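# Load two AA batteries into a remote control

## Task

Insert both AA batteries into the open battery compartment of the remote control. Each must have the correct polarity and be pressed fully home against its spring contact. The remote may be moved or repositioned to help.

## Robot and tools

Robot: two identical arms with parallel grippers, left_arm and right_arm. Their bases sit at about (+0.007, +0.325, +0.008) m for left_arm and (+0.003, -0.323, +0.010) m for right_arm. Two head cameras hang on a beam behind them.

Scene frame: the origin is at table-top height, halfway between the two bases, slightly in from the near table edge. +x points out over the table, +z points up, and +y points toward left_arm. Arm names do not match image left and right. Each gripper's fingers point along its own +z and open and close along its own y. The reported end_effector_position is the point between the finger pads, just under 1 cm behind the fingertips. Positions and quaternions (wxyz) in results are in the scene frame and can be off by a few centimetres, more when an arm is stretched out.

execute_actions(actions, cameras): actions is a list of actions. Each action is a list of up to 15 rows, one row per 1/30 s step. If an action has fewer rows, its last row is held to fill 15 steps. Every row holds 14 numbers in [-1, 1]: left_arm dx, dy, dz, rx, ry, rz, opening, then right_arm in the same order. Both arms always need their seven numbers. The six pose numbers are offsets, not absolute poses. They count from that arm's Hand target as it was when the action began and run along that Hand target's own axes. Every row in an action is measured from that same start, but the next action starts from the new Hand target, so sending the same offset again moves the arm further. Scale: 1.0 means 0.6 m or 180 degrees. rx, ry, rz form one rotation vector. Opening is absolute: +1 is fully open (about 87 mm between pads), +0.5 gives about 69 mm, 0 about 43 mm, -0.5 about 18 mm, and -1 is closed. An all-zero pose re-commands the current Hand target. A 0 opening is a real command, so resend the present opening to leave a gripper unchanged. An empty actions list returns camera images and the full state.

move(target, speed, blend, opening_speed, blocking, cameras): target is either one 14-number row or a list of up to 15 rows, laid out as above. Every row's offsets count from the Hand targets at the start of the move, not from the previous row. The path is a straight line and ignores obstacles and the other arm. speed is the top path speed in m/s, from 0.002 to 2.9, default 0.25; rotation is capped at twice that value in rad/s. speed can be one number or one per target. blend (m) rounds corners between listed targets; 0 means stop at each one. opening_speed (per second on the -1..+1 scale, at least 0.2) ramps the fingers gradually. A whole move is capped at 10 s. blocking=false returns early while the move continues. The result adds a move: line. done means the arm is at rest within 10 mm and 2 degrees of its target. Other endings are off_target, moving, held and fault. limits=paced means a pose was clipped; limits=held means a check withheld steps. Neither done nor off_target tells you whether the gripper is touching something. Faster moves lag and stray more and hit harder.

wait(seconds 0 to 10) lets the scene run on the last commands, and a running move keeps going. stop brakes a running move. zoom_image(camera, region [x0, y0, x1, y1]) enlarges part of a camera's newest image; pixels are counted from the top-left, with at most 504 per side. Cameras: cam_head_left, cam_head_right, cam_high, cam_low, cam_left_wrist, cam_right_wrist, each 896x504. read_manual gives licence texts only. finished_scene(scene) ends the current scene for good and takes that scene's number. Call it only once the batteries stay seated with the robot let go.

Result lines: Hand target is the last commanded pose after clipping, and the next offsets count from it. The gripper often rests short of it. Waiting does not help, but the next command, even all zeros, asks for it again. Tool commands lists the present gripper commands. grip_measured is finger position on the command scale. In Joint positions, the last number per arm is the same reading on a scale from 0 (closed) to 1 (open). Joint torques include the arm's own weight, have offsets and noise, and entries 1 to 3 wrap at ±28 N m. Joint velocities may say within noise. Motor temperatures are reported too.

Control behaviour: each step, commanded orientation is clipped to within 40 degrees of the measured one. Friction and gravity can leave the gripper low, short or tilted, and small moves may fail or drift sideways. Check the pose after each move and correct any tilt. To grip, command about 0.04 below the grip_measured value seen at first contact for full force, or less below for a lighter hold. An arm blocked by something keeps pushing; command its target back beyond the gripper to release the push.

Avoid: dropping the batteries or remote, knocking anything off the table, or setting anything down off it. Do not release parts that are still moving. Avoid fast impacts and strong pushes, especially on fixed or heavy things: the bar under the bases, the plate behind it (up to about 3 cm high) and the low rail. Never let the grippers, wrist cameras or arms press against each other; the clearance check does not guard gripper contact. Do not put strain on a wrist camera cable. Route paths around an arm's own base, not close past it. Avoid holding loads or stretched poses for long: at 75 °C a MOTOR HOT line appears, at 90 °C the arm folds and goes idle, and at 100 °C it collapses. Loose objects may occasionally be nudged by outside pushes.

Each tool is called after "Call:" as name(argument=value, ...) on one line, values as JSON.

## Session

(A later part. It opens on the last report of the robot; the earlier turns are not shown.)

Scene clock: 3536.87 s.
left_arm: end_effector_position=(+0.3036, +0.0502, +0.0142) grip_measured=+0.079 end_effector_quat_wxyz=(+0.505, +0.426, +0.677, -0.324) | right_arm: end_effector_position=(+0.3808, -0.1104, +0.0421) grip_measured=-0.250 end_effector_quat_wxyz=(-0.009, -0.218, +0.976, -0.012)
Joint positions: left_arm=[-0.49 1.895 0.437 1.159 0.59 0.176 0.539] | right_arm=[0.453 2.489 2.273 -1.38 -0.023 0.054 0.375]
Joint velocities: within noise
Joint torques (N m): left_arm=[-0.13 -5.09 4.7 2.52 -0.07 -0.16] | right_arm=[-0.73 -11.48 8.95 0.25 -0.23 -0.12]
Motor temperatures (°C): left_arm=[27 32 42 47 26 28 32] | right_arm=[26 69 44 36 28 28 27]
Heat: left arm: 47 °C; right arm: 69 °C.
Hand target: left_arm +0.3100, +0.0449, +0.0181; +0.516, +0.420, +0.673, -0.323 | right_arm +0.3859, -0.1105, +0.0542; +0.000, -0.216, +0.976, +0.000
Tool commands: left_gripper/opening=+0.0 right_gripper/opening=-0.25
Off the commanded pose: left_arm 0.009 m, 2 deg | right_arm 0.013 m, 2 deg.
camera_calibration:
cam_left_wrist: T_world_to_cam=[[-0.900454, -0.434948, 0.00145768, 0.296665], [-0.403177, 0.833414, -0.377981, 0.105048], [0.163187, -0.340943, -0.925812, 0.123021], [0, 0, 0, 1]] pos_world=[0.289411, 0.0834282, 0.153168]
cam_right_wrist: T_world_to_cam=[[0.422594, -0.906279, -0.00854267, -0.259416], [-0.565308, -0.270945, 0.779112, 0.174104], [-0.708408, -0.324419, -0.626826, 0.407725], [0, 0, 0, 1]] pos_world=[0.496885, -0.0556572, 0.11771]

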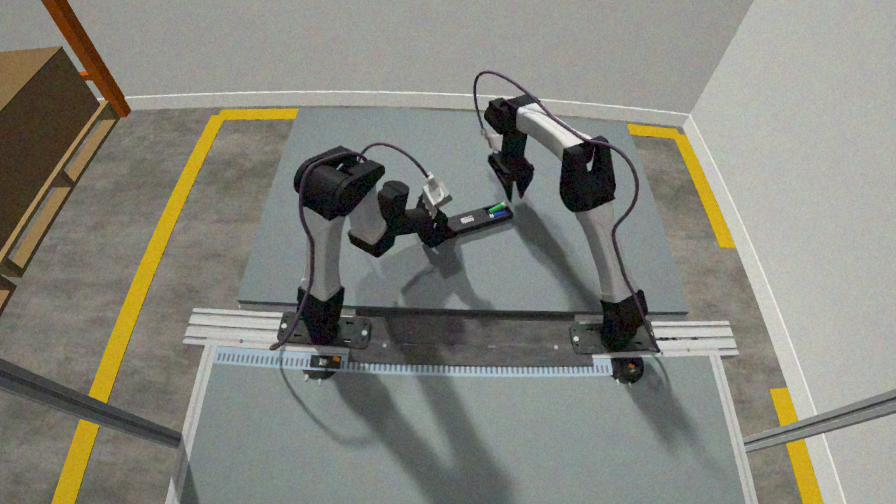

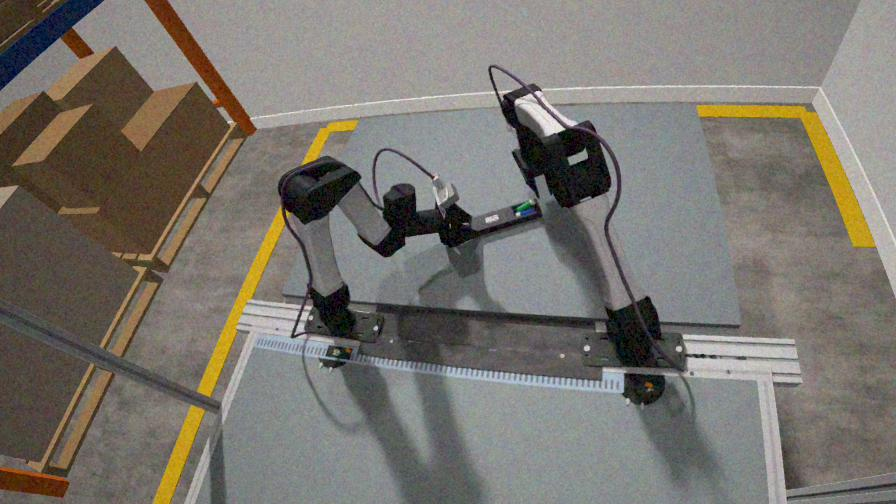

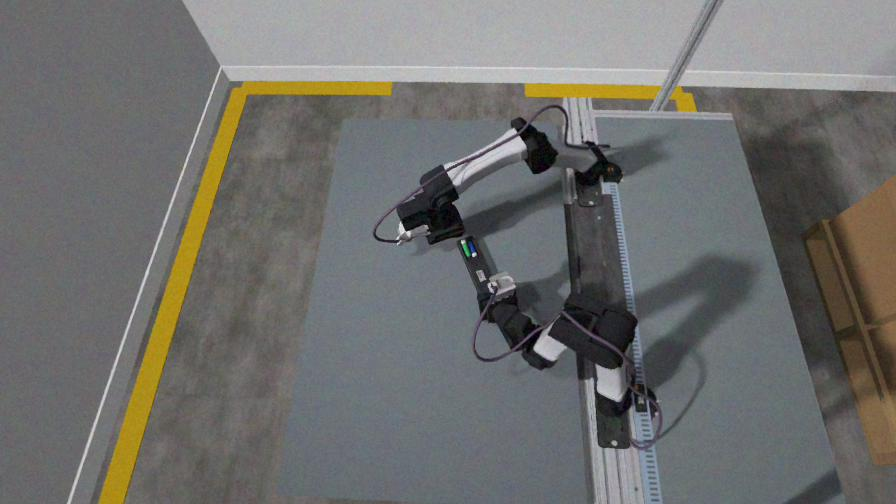

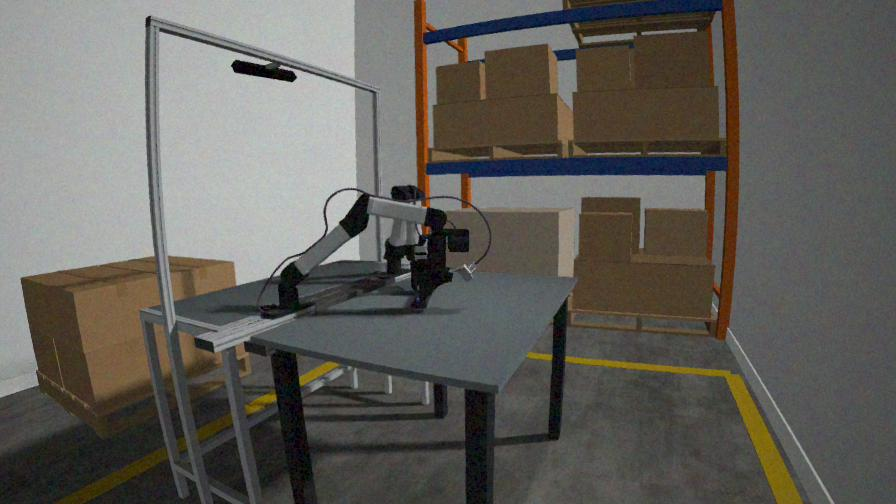

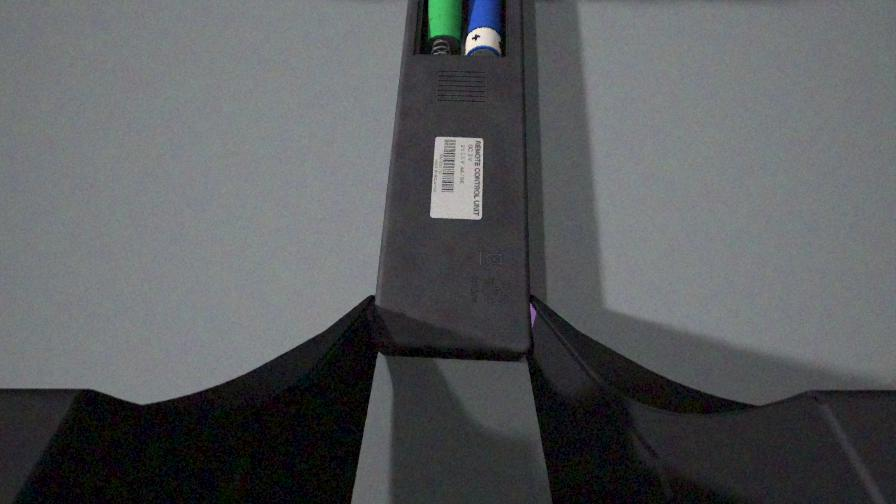

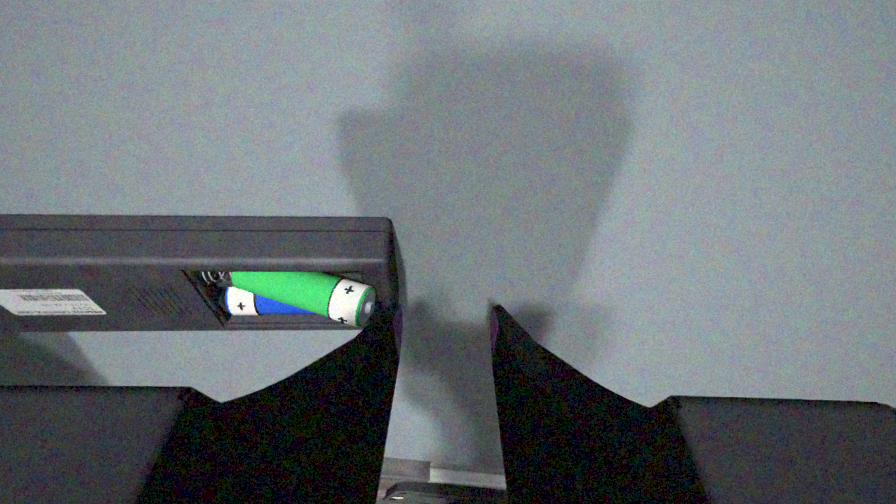

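Call:
move(target=[[0,0,0,0,0,0,0.0, 0,0,-0.09,0,0,0,-0.25],[0,0,0,0,0,0,0.0, 0.013,0.0585,-0.09,0.0872,-0.0871,0.4944,-0.25],[0,0,0,0,0,0,0.0, 0.013,0.0585,-0.0347,0.0872,-0.0871,0.4944,-0.1]], blend=[0.02,0.02,0], speed=0.25, cameras=["cam_right_wrist"])

Scene clock: 3600.73 s.
left_arm: end_effector_position=(+0.3036, +0.0502, +0.0142) grip_measured=+0.079 end_effector_quat_wxyz=(+0.505, +0.426, +0.677, -0.324) | right_arm: end_effector_position=(+0.3555, -0.0817, +0.0572) grip_measured=-0.100 end_effector_quat_wxyz=(+0.122, +0.520, +0.837, -0.116)
Joint positions: left_arm=[-0.49 1.895 0.437 1.159 0.59 0.176 0.539] | right_arm=[0.573 2.312 2.046 -1.423 0.275 1.741 0.45]
Joint torques (N m): left_arm=[-0.18 -5.09 4.64 2.53 -0.11 -0.18] | right_arm=[0.18 -13.22 5.11 0.32 0.53 0.1]
Motor temperatures (°C): left_arm=[27 32 42 48 26 28 32] | right_arm=[26 71 44 35 28 28 27]
Heat: left arm: 48 °C; right arm: 71 °C.
Hand target: left_arm +0.3100, +0.0449, +0.0181; +0.516, +0.420, +0.673, -0.323 | right_arm +0.3640, -0.0819, +0.0749; +0.147, +0.530, +0.830, -0.093
Off the commanded pose: left_arm 0.009 m, 2 deg | right_arm 0.020 m, 4 deg.
move: off_target (right_arm); blend cut to 0.0166 m at target 2; target 3's new opening was sent with right_arm's hand 0.020 m and 4 deg from that target
camera_calibration:
cam_right_wrist: T_world_to_cam=[[-0.898291, -0.437628, 0.0394264, 0.282465], [-0.35762, 0.780288, 0.513087, 0.182956], [-0.255305, 0.446802, -0.857431, 0.323746], [0, 0, 0, 1]] pos_world=[0.401818, -0.163794, 0.17258]
Images, in order (width x height): cam_right_wrist 896x504.

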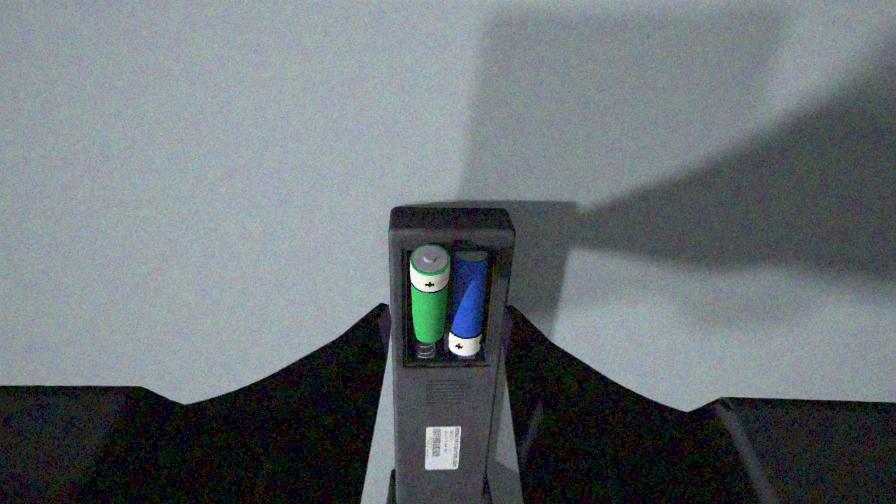

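Call:
zoom_image(camera="cam_right_wrist", region=[350, 190, 550, 390])

Scaled by 2.520 from the camera's 896x504 image, which has a finer 1280x720 frame.

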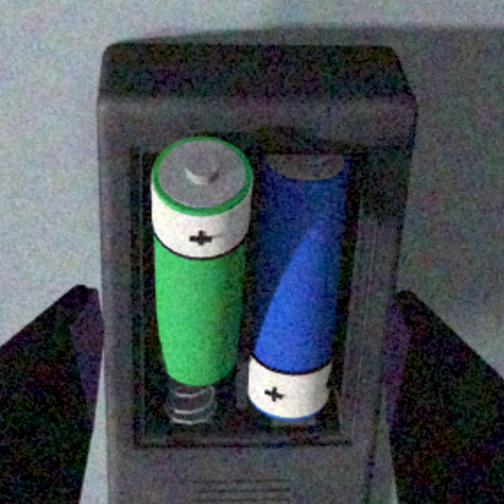

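Call:
move(target=[0,0,0,0,0,0,0.0, 0.0035,0.0088,0.0234,-0.022,0,0,-0.1], speed=0.1, cameras=["cam_right_wrist"])

Call:
zoom_image(camera="cam_right_wrist", region=[350, 190, 550, 390])

Scene clock: 3619.70 s.
left_arm: end_effector_position=(+0.3036, +0.0502, +0.0142) grip_measured=+0.079 end_effector_quat_wxyz=(+0.505, +0.426, +0.677, -0.324) | right_arm: end_effector_position=(+0.3601, -0.0820, +0.0404) grip_measured=-0.100 end_effector_quat_wxyz=(+0.140, +0.523, +0.836, -0.090)
Joint positions: left_arm=[-0.49 1.895 0.437 1.159 0.59 0.176 0.539] | right_arm=[0.573 2.26 1.895 -1.261 0.287 1.741 0.45]
Joint torques (N m): left_arm=[-0.14 -5.08 4.71 2.48 -0.08 -0.16] | right_arm=[-0.05 -13.37 5.34 0.45 0.54 -0.13]
Motor temperatures (°C): left_arm=[27 32 42 48 26 28 32] | right_arm=[26 71 42 35 29 28 27]
Heat: left arm: 48 °C; right arm: 71 °C.
Hand target: left_arm +0.3100, +0.0449, +0.0181; +0.516, +0.420, +0.673, -0.323 | right_arm +0.3701, -0.0823, +0.0610; +0.165, +0.524, +0.833, -0.064
Off the commanded pose: left_arm 0.009 m, 2 deg | right_arm 0.023 m, 4 deg.
move: off_target (right_arm)
camera_calibration:
cam_right_wrist: T_world_to_cam=[[-0.897109, -0.441136, -0.024388, 0.289005], [-0.390316, 0.765479, 0.511561, 0.204068], [-0.206999, 0.468445, -0.858901, 0.295076], [0, 0, 0, 1]] pos_world=[0.400001, -0.166946, 0.156096]
Images, in order (width x height): cam_right_wrist 896x504.

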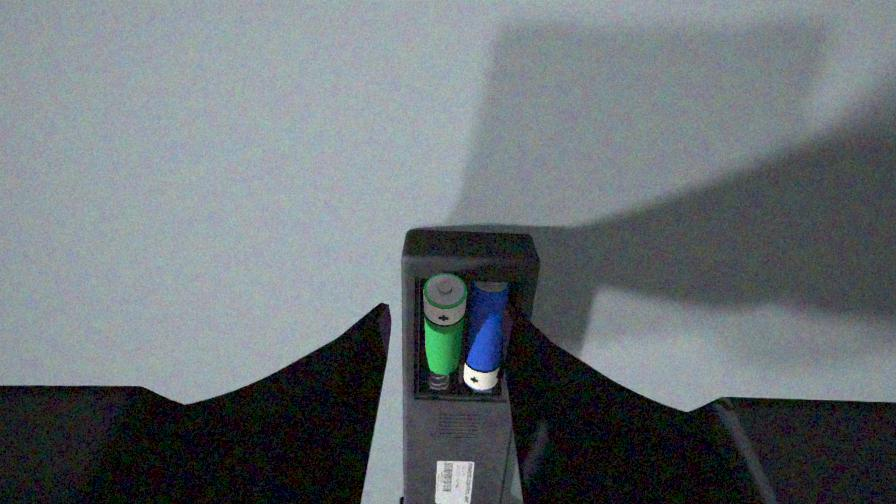

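Scaled by 2.520 from the camera's 896x504 image, which has a finer 1280x720 frame.

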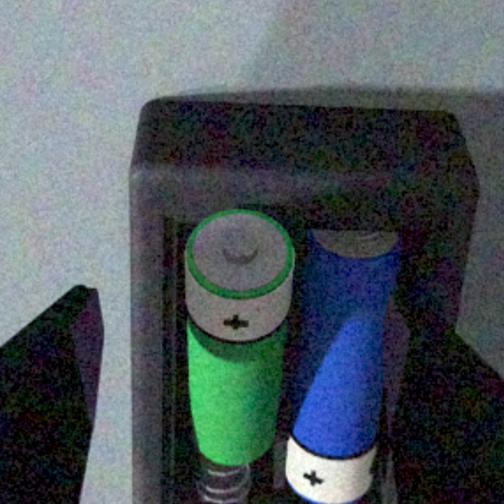

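Call:
move(target=[[0,0,0,0,0,0,0.0, 0.0025,0,0.008,0,0,0,-0.1],[0,0,0,0,0,0,0.0, 0.0025,0,0.008,0,0,0,-0.8]], speed=0.05, opening_speed=0.8, cameras=["cam_right_wrist"])

Call:
zoom_image(camera="cam_right_wrist", region=[350, 190, 550, 390])

Scene clock: 3630.47 s.
left_arm: end_effector_position=(+0.3036, +0.0502, +0.0142) grip_measured=+0.079 end_effector_quat_wxyz=(+0.505, +0.426, +0.677, -0.324) | right_arm: end_effector_position=(+0.3616, -0.0802, +0.0420) grip_measured=-0.800 end_effector_quat_wxyz=(+0.144, +0.524, +0.836, -0.081)
Joint positions: left_arm=[-0.49 1.895 0.437 1.159 0.59 0.176 0.539] | right_arm=[0.574 2.248 1.881 -1.24 0.288 1.741 0.1]
Joint torques (N m): left_arm=[-0.24 -5.07 4.75 2.52 -0.07 -0.16] | right_arm=[-0.13 -12.12 5.37 0.47 0.53 -0.13]
Motor temperatures (°C): left_arm=[27 32 42 48 26 28 32] | right_arm=[26 70 41 35 29 28 27]
Heat: left arm: 48 °C; right arm: 70 °C.
Hand target: left_arm +0.3099, +0.0449, +0.0181; +0.516, +0.420, +0.673, -0.323 | right_arm +0.3705, -0.0823, +0.0560; +0.165, +0.524, +0.833, -0.064
Off the commanded pose: left_arm 0.009 m, 2 deg | right_arm 0.017 m, 3 deg.
move: off_target (right_arm); target 2's new opening was sent with right_arm's hand 0.021 m and 4 deg from that target
camera_calibration:
cam_right_wrist: T_world_to_cam=[[-0.895365, -0.443242, -0.0431039, 0.291206], [-0.400573, 0.759301, 0.512838, 0.205741], [-0.194583, 0.476444, -0.857402, 0.291999], [0, 0, 0, 1]] pos_world=[0.399968, -0.166266, 0.157401]
Images, in order (width x height): cam_right_wrist 896x504.

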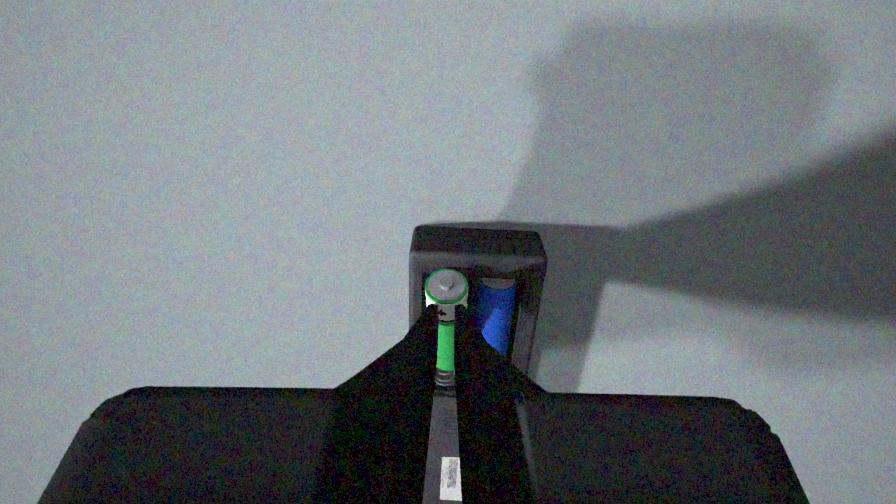

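Scaled by 2.520 from the camera's 896x504 image, which has a finer 1280x720 frame.

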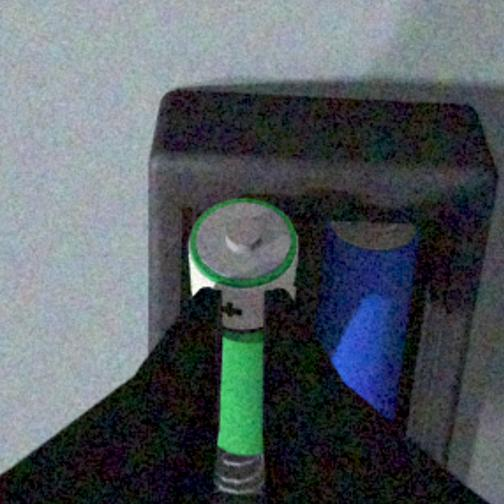

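Call:
move(target=[[0,0,0,0,0,0,0.0, 0.0068,0,0.0188,0,0,0,-0.7],[0,0,0,0,0,0,0.0, 0.0413,0,0.0063,0,0,0,-0.7]], speed=0.04, opening_speed=0.8, cameras=["cam_right_wrist"])

Call:
zoom_image(camera="cam_right_wrist", region=[350, 190, 550, 390])

Scene clock: 3643.83 s.
left_arm: end_effector_position=(+0.3036, +0.0502, +0.0142) grip_measured=+0.079 end_effector_quat_wxyz=(+0.505, +0.426, +0.677, -0.324) | right_arm: end_effector_position=(+0.3520, -0.0633, +0.0386) grip_measured=-0.700 end_effector_quat_wxyz=(+0.152, +0.515, +0.840, -0.074)
Joint positions: left_arm=[-0.49 1.895 0.437 1.159 0.59 0.176 0.539] | right_arm=[0.623 2.243 1.862 -1.218 0.297 1.769 0.15]
Joint torques (N m): left_arm=[-0.21 -5.11 4.68 2.52 -0.1 -0.15] | right_arm=[0.03 -9.26 7.65 0.38 0.43 0.09]
Motor temperatures (°C): left_arm=[27 32 42 48 26 28 32] | right_arm=[26 68 41 34 29 28 27]
Heat: left arm: 48 °C; right arm: 68 °C.
Hand target: left_arm +0.3099, +0.0449, +0.0181; +0.516, +0.420, +0.673, -0.323 | right_arm +0.3614, -0.0623, +0.0440; +0.165, +0.524, +0.833, -0.064
Off the commanded pose: left_arm 0.009 m, 2 deg | right_arm 0.011 m, 2 deg.
move: off_target (right_arm)
camera_calibration:
cam_right_wrist: T_world_to_cam=[[-0.883946, -0.463712, -0.0600892, 0.28533], [-0.427349, 0.749022, 0.5063, 0.199769], [-0.189769, 0.47322, -0.860262, 0.277355], [0, 0, 0, 1]] pos_world=[0.390221, -0.14857, 0.1546]
Images, in order (width x height): cam_right_wrist 896x504.

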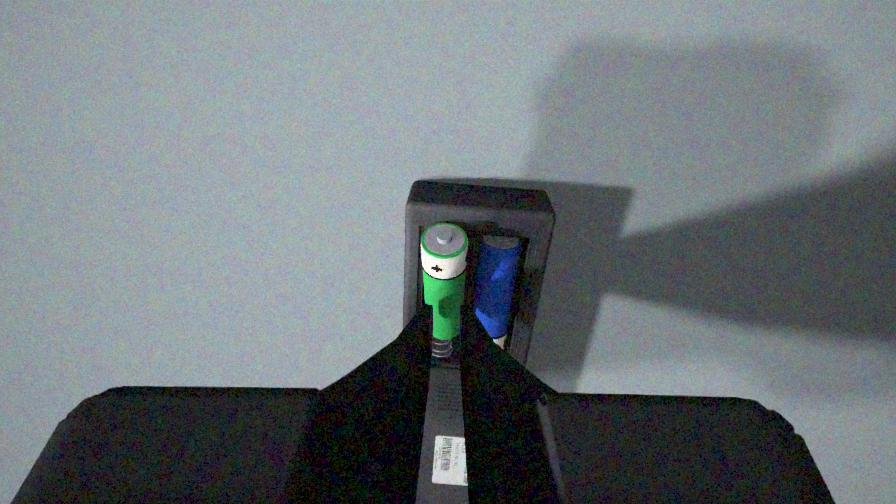

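Scaled by 2.520 from the camera's 896x504 image, which has a finer 1280x720 frame.

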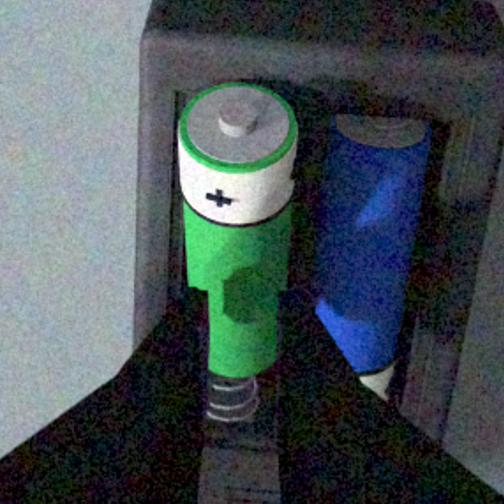

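Call:
move(target=[[0,0,0,0,0,0,0.0, -0.0114,0.0022,-0.0312,0,0,0,-0.3],[0,0,0,0,0,0,0.0, -0.047,0.0012,-0.0218,0,0,0,-0.3],[0,0,0,0,0,0,0.0, -0.0378,-0.0005,0.0032,0,0,0,-0.3]], speed=[0.15,0.1,0.05], cameras=["cam_right_wrist"])

Call:
zoom_image(camera="cam_right_wrist", region=[350, 190, 550, 390])

Scene clock: 3659.63 s.
left_arm: end_effector_position=(+0.3036, +0.0502, +0.0142) grip_measured=+0.079 end_effector_quat_wxyz=(+0.505, +0.426, +0.677, -0.324) | right_arm: end_effector_position=(+0.3607, -0.0798, +0.0390) grip_measured=-0.300 end_effector_quat_wxyz=(+0.149, +0.521, +0.837, -0.081)
Joint positions: left_arm=[-0.49 1.895 0.437 1.159 0.59 0.176 0.539] | right_arm=[0.58 2.243 1.861 -1.221 0.297 1.74 0.35]
Joint torques (N m): left_arm=[-0.23 -5.05 4.68 2.52 -0.06 -0.15] | right_arm=[-0.65 -11.43 5.34 0.51 0.43 -0.13]
Motor temperatures (°C): left_arm=[27 32 42 48 26 28 32] | right_arm=[26 65 41 34 29 28 27]
Heat: left arm: 48 °C; right arm: 65 °C.
Hand target: left_arm +0.3099, +0.0449, +0.0181; +0.516, +0.420, +0.673, -0.323 | right_arm +0.3705, -0.0823, +0.0499; +0.165, +0.524, +0.833, -0.065
Off the commanded pose: left_arm 0.009 m, 2 deg | right_arm 0.015 m, 3 deg.
move: off_target (right_arm)
camera_calibration:
cam_right_wrist: T_world_to_cam=[[-0.891872, -0.449748, -0.0478726, 0.288919], [-0.409988, 0.759224, 0.505459, 0.210198], [-0.190983, 0.470432, -0.861522, 0.287414], [0, 0, 0, 1]] pos_world=[0.398748, -0.164855, 0.155198]
Images, in order (width x height): cam_right_wrist 896x504.

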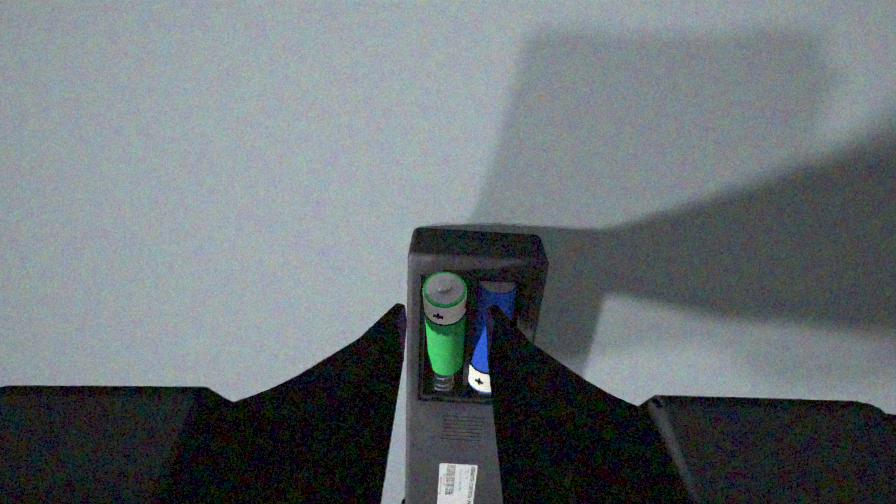

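Scaled by 2.520 from the camera's 896x504 image, which has a finer 1280x720 frame.

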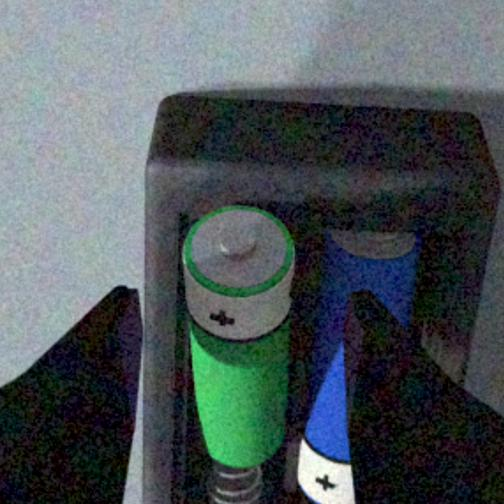

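Call:
move(target=[[0,0,0,0,0,0,0.0, 0.0033,-0.0008,0.011,0,0,0,-0.3],[0,0,0,0,0,0,0.0, 0.0033,-0.0008,0.011,0,0,0,-0.8]], speed=0.05, opening_speed=0.8)

Scene clock: 3667.43 s.
left_arm: end_effector_position=(+0.3036, +0.0502, +0.0142) grip_measured=+0.079 end_effector_quat_wxyz=(+0.505, +0.426, +0.677, -0.324) | right_arm: end_effector_position=(+0.3611, -0.0798, +0.0336) grip_measured=-0.608 end_effector_quat_wxyz=(+0.150, +0.521, +0.837, -0.079)
Joint positions: left_arm=[-0.49 1.895 0.437 1.159 0.59 0.176 0.539] | right_arm=[0.58 2.243 1.839 -1.195 0.297 1.74 0.196]
Joint torques (N m): left_arm=[-0.17 -5.11 4.66 2.51 -0.07 -0.17] | right_arm=[-0.68 -11.11 5.37 0.52 0.43 -0.13]
Motor temperatures (°C): left_arm=[27 32 42 48 26 28 32] | right_arm=[26 65 41 34 29 28 27]
Heat: left arm: 48 °C; right arm: 65 °C.
Hand target: left_arm +0.3099, +0.0449, +0.0181; +0.516, +0.420, +0.673, -0.323 | right_arm +0.3707, -0.0826, +0.0431; +0.165, +0.524, +0.833, -0.064
Off the commanded pose: left_arm 0.009 m, 2 deg | right_arm 0.014 m, 2 deg.
move: off_target (right_arm); target 2's new opening was sent with right_arm's hand 0.014 m and 2 deg from that target

Call:
move(target=[0,0,0,0,0,0,0.0, 0.0453,0,-0.0023,0,0,0,-0.8], speed=0.05, cameras=["cam_right_wrist"])

Call:
zoom_image(camera="cam_right_wrist", region=[350, 190, 550, 390])

Scene clock: 3674.63 s.
left_arm: end_effector_position=(+0.3036, +0.0502, +0.0142) grip_measured=+0.079 end_effector_quat_wxyz=(+0.505, +0.426, +0.677, -0.324) | right_arm: end_effector_position=(+0.3588, -0.0749, +0.0321) grip_measured=-0.608 end_effector_quat_wxyz=(+0.167, +0.521, +0.833, -0.083)
Joint positions: left_arm=[-0.49 1.895 0.437 1.159 0.59 0.176 0.539] | right_arm=[0.608 2.248 1.839 -1.196 0.333 1.773 0.196]
Joint torques (N m): left_arm=[-0.2 -5.03 4.7 2.51 -0.06 -0.17] | right_arm=[1.5 -8.9 7.72 0.4 0.03 0.14]
Motor temperatures (°C): left_arm=[27 32 42 48 26 28 32] | right_arm=[26 64 41 34 29 28 27]
Heat: left arm: 48 °C; right arm: 64 °C.
Hand target: left_arm +0.3099, +0.0449, +0.0181; +0.516, +0.420, +0.673, -0.323 | right_arm +0.3596, -0.0591, +0.0350; +0.165, +0.524, +0.833, -0.064
Off the commanded pose: left_arm 0.009 m, 2 deg | right_arm 0.016 m, 2 deg.
move: off_target (right_arm)
camera_calibration:
cam_right_wrist: T_world_to_cam=[[-0.890971, -0.449718, -0.0626462, 0.289196], [-0.422921, 0.771719, 0.474962, 0.215749], [-0.165253, 0.449671, -0.877774, 0.268566], [0, 0, 0, 1]] pos_world=[0.393292, -0.157207, 0.151384]
Images, in order (width x height): cam_right_wrist 896x504.

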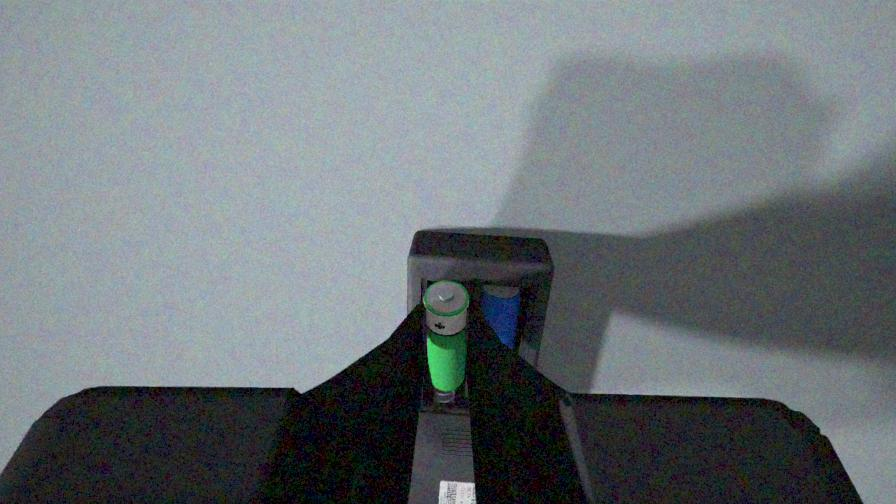

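Scaled by 2.520 from the camera's 896x504 image, which has a finer 1280x720 frame.

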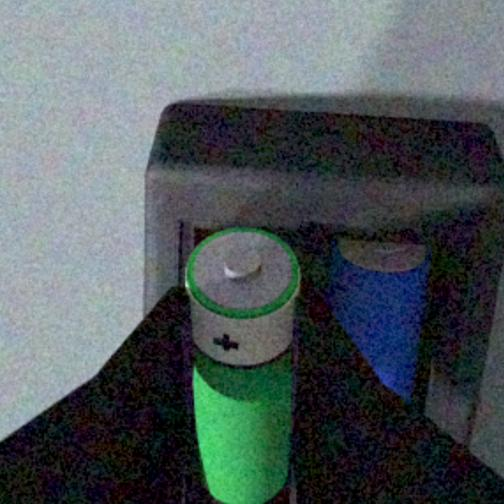

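Call:
move(target=[0,0,0,0,0,0,0.0, 0.0028,-0.0038,0.0087,-0.139,0,0,-0.8], speed=0.1, cameras=["cam_right_wrist"])

Call:
zoom_image(camera="cam_right_wrist", region=[350, 190, 550, 390])

Scene clock: 3721.83 s.
left_arm: end_effector_position=(+0.3061, +0.0514, +0.0142) grip_measured=+0.077 end_effector_quat_wxyz=(+0.508, +0.423, +0.679, -0.319) | right_arm: end_effector_position=(+0.3613, -0.0731, +0.0310) grip_measured=-0.608 end_effector_quat_wxyz=(+0.282, +0.487, +0.821, +0.099)
Joint positions: left_arm=[-0.49 1.895 0.437 1.161 0.574 0.176 0.538] | right_arm=[0.642 1.9 1.197 -0.453 0.419 1.675 0.196]
Joint torques (N m): left_arm=[-0.24 -5.05 4.7 2.51 0.11 -0.15] | right_arm=[1.22 -7.27 4.59 1.44 -0.05 -0.16]
Motor temperatures (°C): left_arm=[27 32 42 48 26 28 32] | right_arm=[26 63 41 34 28 29 28]
Heat: left arm: 48 °C; right arm: 63 °C.
Hand target: left_arm +0.3099, +0.0449, +0.0181; +0.516, +0.420, +0.673, -0.323 | right_arm +0.3580, -0.0601, +0.0294; +0.274, +0.476, +0.827, +0.118
Off the commanded pose: left_arm 0.009 m, 1 deg | right_arm 0.014 m, 3 deg.
move: off_target (right_arm)
camera_calibration:
cam_right_wrist: T_world_to_cam=[[-0.728538, -0.506578, -0.461097, 0.241633], [-0.678351, 0.627134, 0.38281, 0.300598], [0.0952463, 0.591677, -0.800529, 0.181002], [0, 0, 0, 1]] pos_world=[0.36271, -0.173204, 0.141242]
Images, in order (width x height): cam_right_wrist 896x504.

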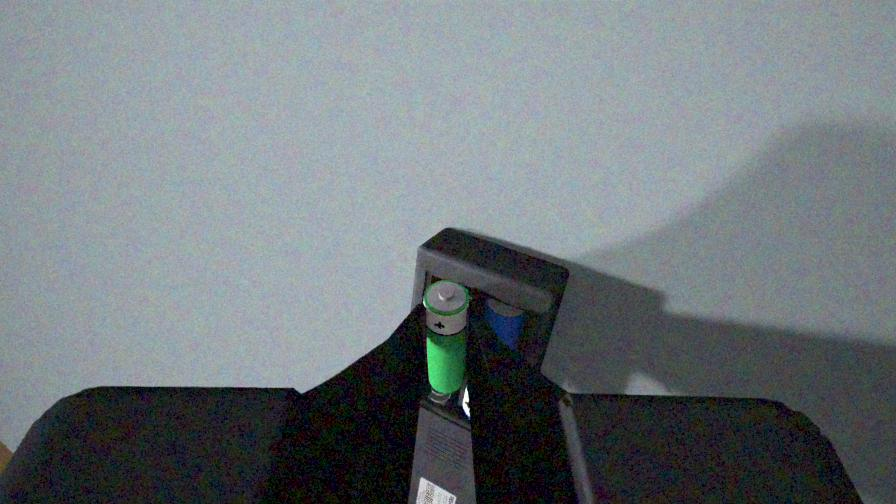

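Scaled by 2.520 from the camera's 896x504 image, which has a finer 1280x720 frame.

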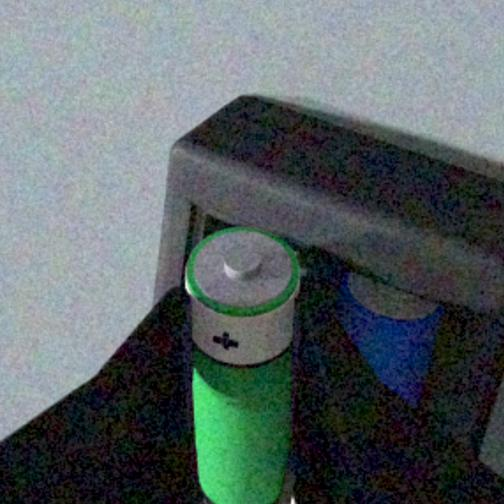

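Call:
move(target=[0,0,0,0,0,0,0.0, 0.0135,-0.0092,0.0097,0,0.04,0,-0.8], speed=0.05, cameras=["cam_right_wrist"])

Call:
zoom_image(camera="cam_right_wrist", region=[350, 190, 550, 390])

Scene clock: 3737.17 s.
left_arm: end_effector_position=(+0.3079, +0.0523, +0.0143) grip_measured=+0.076 end_effector_quat_wxyz=(+0.510, +0.420, +0.681, -0.315) | right_arm: end_effector_position=(+0.3664, -0.0701, +0.0314) grip_measured=-0.608 end_effector_quat_wxyz=(+0.262, +0.480, +0.827, +0.132)
Joint positions: left_arm=[-0.49 1.895 0.437 1.163 0.563 0.174 0.538] | right_arm=[0.606 1.886 1.163 -0.374 0.337 1.629 0.196]
Joint torques (N m): left_arm=[-0.25 -5.09 4.68 2.5 0.21 -0.13] | right_arm=[0.24 -6.17 4.18 1.38 -0.82 -0.16]
Motor temperatures (°C): left_arm=[27 32 42 49 26 28 32] | right_arm=[26 60 41 36 28 29 28]
Heat: left arm: 49 °C; right arm: 60 °C.
Hand target: left_arm +0.3100, +0.0449, +0.0181; +0.516, +0.420, +0.673, -0.323 | right_arm +0.3541, -0.0565, +0.0194; +0.222, +0.468, +0.843, +0.147
Off the commanded pose: left_arm 0.009 m, 1 deg | right_arm 0.022 m, 5 deg.
move: off_target (right_arm)
camera_calibration:
cam_right_wrist: T_world_to_cam=[[-0.709662, -0.502494, -0.493842, 0.241514], [-0.701204, 0.571897, 0.425731, 0.305111], [0.0684993, 0.648409, -0.758204, 0.191598], [0, 0, 0, 1]] pos_world=[0.372215, -0.177366, 0.134645]
Images, in order (width x height): cam_right_wrist 896x504.

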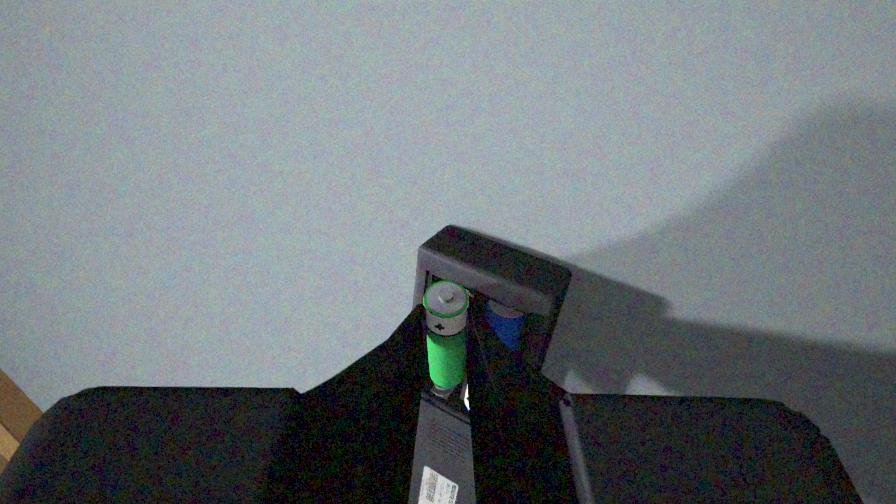

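Scaled by 2.520 from the camera's 896x504 image, which has a finer 1280x720 frame.

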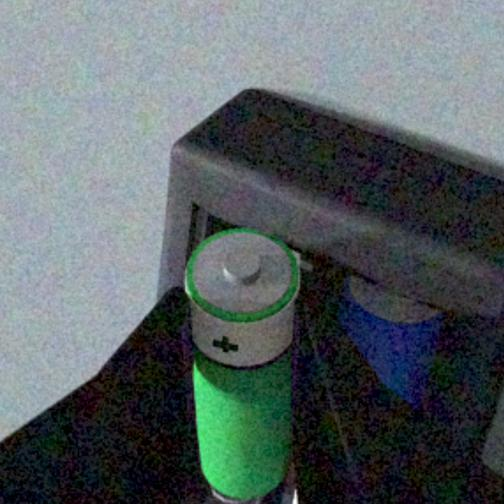

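Call:
wait(seconds=0.1, cameras=["cam_left_wrist"])

Call:
zoom_image(camera="cam_left_wrist", region=[350, 0, 650, 170])

Scene clock: 3747.23 s.
left_arm: end_effector_position=(+0.3080, +0.0524, +0.0143) grip_measured=+0.076 end_effector_quat_wxyz=(+0.511, +0.420, +0.681, -0.315) | right_arm: end_effector_position=(+0.3665, -0.0700, +0.0314) grip_measured=-0.608 end_effector_quat_wxyz=(+0.262, +0.480, +0.827, +0.132)
Joint positions: left_arm=[-0.49 1.895 0.437 1.163 0.562 0.174 0.538] | right_arm=[0.606 1.886 1.163 -0.374 0.337 1.628 0.196]
Joint torques (N m): left_arm=[-0.14 -5.09 4.71 2.48 0.2 -0.13] | right_arm=[0.2 -6.24 4.14 1.38 -0.81 -0.16]
Motor temperatures (°C): left_arm=[27 32 41 49 26 28 32] | right_arm=[26 59 41 36 29 29 28]
Heat: left arm: 49 °C; right arm: 59 °C.
Hand target: left_arm +0.3100, +0.0449, +0.0181; +0.516, +0.421, +0.673, -0.323 | right_arm +0.3541, -0.0565, +0.0194; +0.222, +0.468, +0.843, +0.147
Tool commands: left_gripper/opening=+0.0 right_gripper/opening=-0.8
Off the commanded pose: left_arm 0.009 m, 1 deg | right_arm 0.022 m, 5 deg.
wait: 0.10 s; at rest from the start
camera_calibration:
cam_left_wrist: T_world_to_cam=[[-0.888626, -0.458584, -0.00665937, 0.299307], [-0.422571, 0.824313, -0.376752, 0.111443], [0.178262, -0.331978, -0.92629, 0.117991], [0, 0, 0, 1]] pos_world=[0.292031, 0.0845635, 0.153273]
Images, in order (width x height): cam_left_wrist 896x504.

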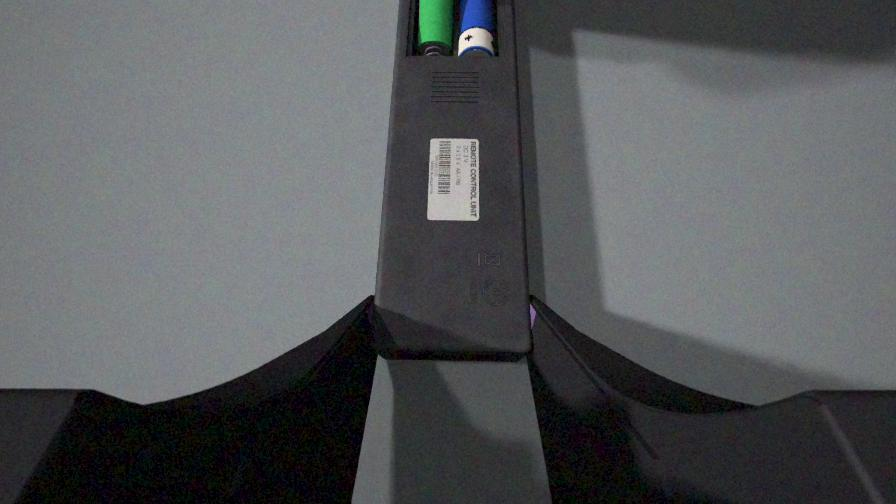

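Scaled by 1.680 from the camera's 896x504 image, which has a finer 1280x720 frame.

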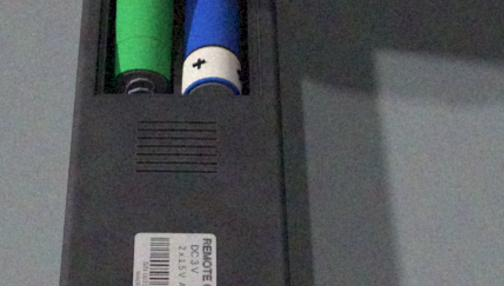

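Call:
move(target=[0,0,0,0,0,0,0.0, 0.004,-0.0178,0.0052,0,0,0,-0.8], speed=0.05, cameras=["cam_right_wrist"])

Call:
zoom_image(camera="cam_right_wrist", region=[350, 190, 550, 390])

Scene clock: 3763.63 s.
left_arm: end_effector_position=(+0.3080, +0.0524, +0.0143) grip_measured=+0.076 end_effector_quat_wxyz=(+0.511, +0.420, +0.681, -0.315) | right_arm: end_effector_position=(+0.3655, -0.0709, +0.0298) grip_measured=-0.608 end_effector_quat_wxyz=(+0.268, +0.480, +0.823, +0.145)
Joint positions: left_arm=[-0.49 1.895 0.437 1.163 0.562 0.174 0.538] | right_arm=[0.606 1.869 1.117 -0.316 0.337 1.628 0.196]
Joint torques (N m): left_arm=[-0.21 -5.05 4.7 2.47 0.22 -0.13] | right_arm=[0.72 -5.55 3.48 1.25 -0.79 -0.11]
Motor temperatures (°C): left_arm=[27 32 41 50 26 28 32] | right_arm=[26 57 40 36 29 29 28]
Heat: left arm: 50 °C; right arm: 57 °C.
Hand target: left_arm +0.3100, +0.0449, +0.0181; +0.516, +0.421, +0.673, -0.323 | right_arm +0.3469, -0.0599, +0.0113; +0.222, +0.468, +0.843, +0.147
Off the commanded pose: left_arm 0.009 m, 1 deg | right_arm 0.029 m, 6 deg.
move: off_target (right_arm)
camera_calibration:
cam_right_wrist: T_world_to_cam=[[-0.697081, -0.494771, -0.518922, 0.236358], [-0.711936, 0.563441, 0.419144, 0.309117], [0.0850014, 0.661616, -0.745009, 0.185414], [0, 0, 0, 1]] pos_world=[0.369072, -0.179899, 0.131222]
Images, in order (width x height): cam_right_wrist 896x504.

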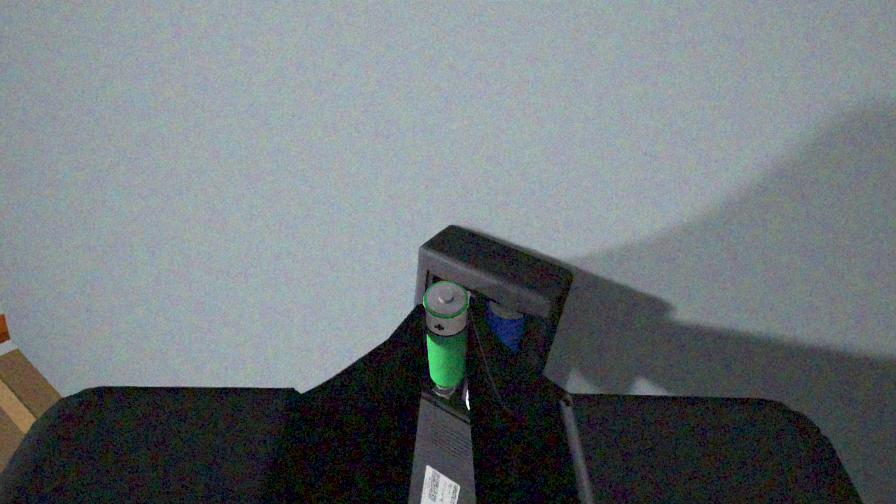

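Scaled by 2.520 from the camera's 896x504 image, which has a finer 1280x720 frame.

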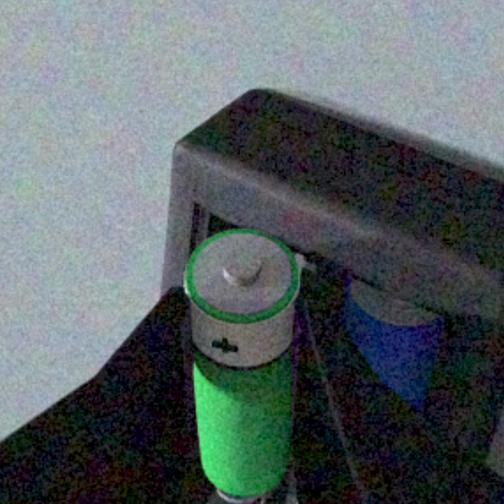

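Call:
move(target=[0,0,0,0,0,0,0.0, 0.004,0,0.0052,0,0.07,0,-0.8], speed=0.06, cameras=["cam_right_wrist"])

Call:
zoom_image(camera="cam_right_wrist", region=[350, 190, 550, 390])

Scene clock: 3784.10 s.
left_arm: end_effector_position=(+0.3083, +0.0525, +0.0143) grip_measured=+0.076 end_effector_quat_wxyz=(+0.511, +0.419, +0.682, -0.314) | right_arm: end_effector_position=(+0.3671, -0.0696, +0.0303) grip_measured=-0.604 end_effector_quat_wxyz=(+0.178, +0.464, +0.844, +0.201)
Joint positions: left_arm=[-0.49 1.895 0.437 1.163 0.56 0.173 0.538] | right_arm=[0.496 1.871 1.106 -0.273 0.064 1.538 0.198]
Joint torques (N m): left_arm=[-0.23 -5.08 4.7 2.47 0.23 -0.13] | right_arm=[0.92 -3.9 4.23 1.29 -0.89 -0.17]
Motor temperatures (°C): left_arm=[27 32 41 50 26 28 32] | right_arm=[26 55 39 36 29 28 28]
Heat: left arm: 50 °C; right arm: 55 °C.
Hand target: left_arm +0.3099, +0.0448, +0.0182; +0.516, +0.421, +0.673, -0.323 | right_arm +0.3473, -0.0577, +0.0080; +0.128, +0.449, +0.862, +0.198
Off the commanded pose: left_arm 0.009 m, 2 deg | right_arm 0.032 m, 6 deg.
move: off_target (right_arm)
camera_calibration:
cam_right_wrist: T_world_to_cam=[[-0.700296, -0.480209, -0.52819, 0.240914], [-0.711445, 0.408786, 0.571612, 0.293775], [-0.0585765, 0.776076, -0.627913, 0.241967], [0, 0, 0, 1]] pos_world=[0.391889, -0.192187, 0.111257]
Images, in order (width x height): cam_right_wrist 896x504.

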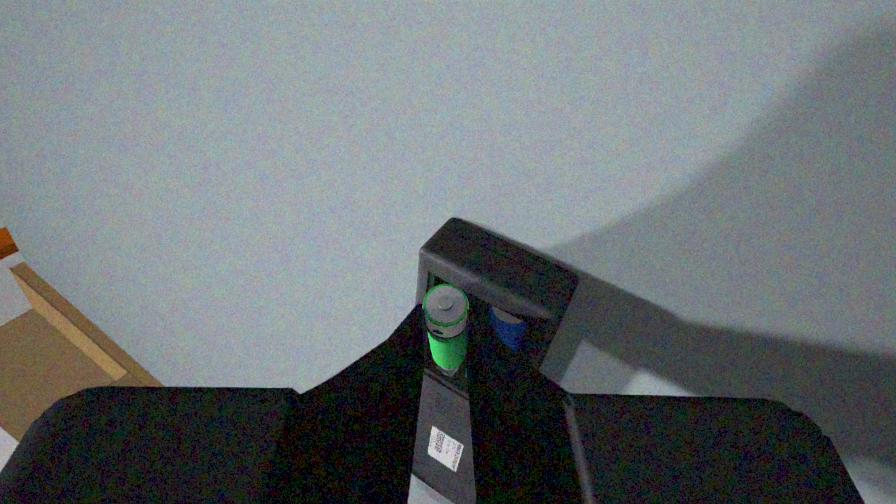

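Scaled by 2.520 from the camera's 896x504 image, which has a finer 1280x720 frame.

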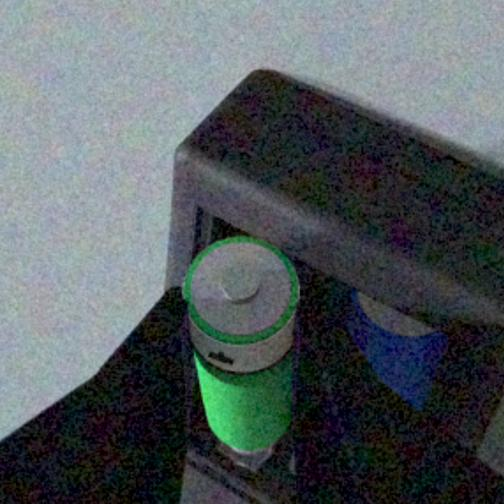

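Call:
move(target=[0,0,0,0,0,0,0.0, -0.0022,0.0148,0.0065,0.083,-0.02,0,-0.8], speed=0.06, cameras=["cam_right_wrist"])

Call:
zoom_image(camera="cam_right_wrist", region=[350, 190, 550, 390])

Scene clock: 3814.63 s.
left_arm: end_effector_position=(+0.3099, +0.0533, +0.0143) grip_measured=+0.075 end_effector_quat_wxyz=(+0.513, +0.416, +0.684, -0.311) | right_arm: end_effector_position=(+0.3741, -0.0650, +0.0305) grip_measured=-0.603 end_effector_quat_wxyz=(+0.127, +0.474, +0.867, +0.090)
Joint positions: left_arm=[-0.49 1.895 0.437 1.165 0.55 0.17 0.538] | right_arm=[0.507 2.058 1.487 -0.715 0.09 1.543 0.199]
Joint torques (N m): left_arm=[-0.21 -5.04 4.71 2.46 0.33 -0.12] | right_arm=[2.59 -4.81 5.9 0.69 -0.22 0.1]
Heat: left arm: 50 °C; right arm: 51 °C.
Hand target: left_arm +0.3099, +0.0449, +0.0182; +0.516, +0.421, +0.673, -0.323 | right_arm +0.3560, -0.0533, +0.0086; +0.096, +0.468, +0.876, +0.070
Off the commanded pose: left_arm 0.009 m, 2 deg | right_arm 0.031 m, 4 deg.
move: off_target (right_arm)
camera_calibration:
cam_right_wrist: T_world_to_cam=[[-0.792, -0.530101, -0.302868, 0.27229], [-0.582386, 0.50712, 0.63534, 0.252934], [-0.183204, 0.679575, -0.710362, 0.281747], [0, 0, 0, 1]] pos_world=[0.414576, -0.175395, 0.121912]
Images, in order (width x height): cam_right_wrist 896x504.

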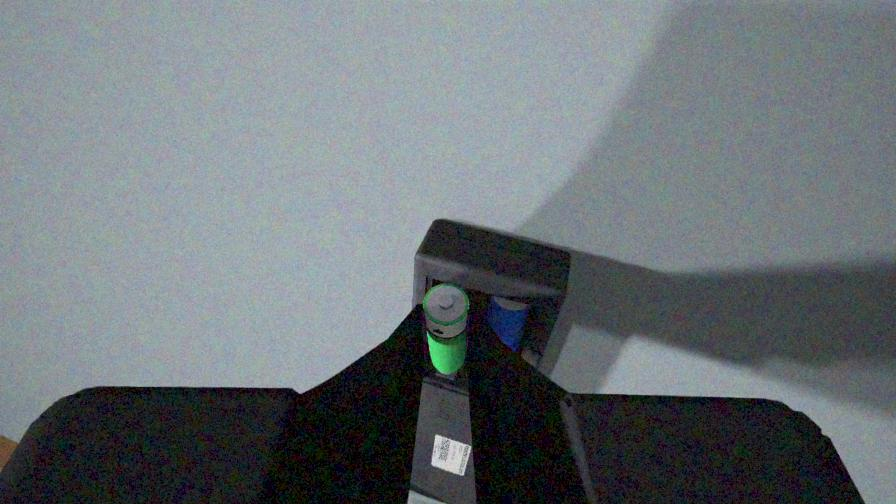

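Scaled by 2.520 from the camera's 896x504 image, which has a finer 1280x720 frame.

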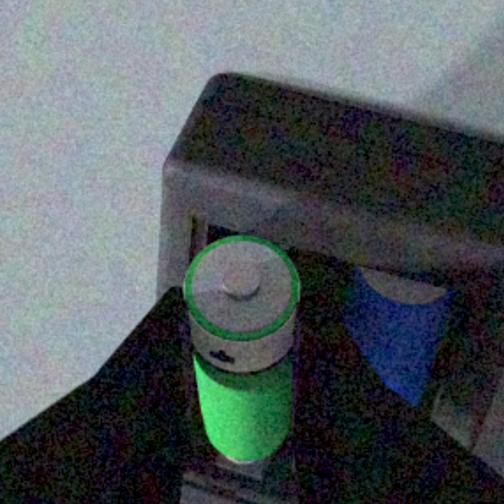

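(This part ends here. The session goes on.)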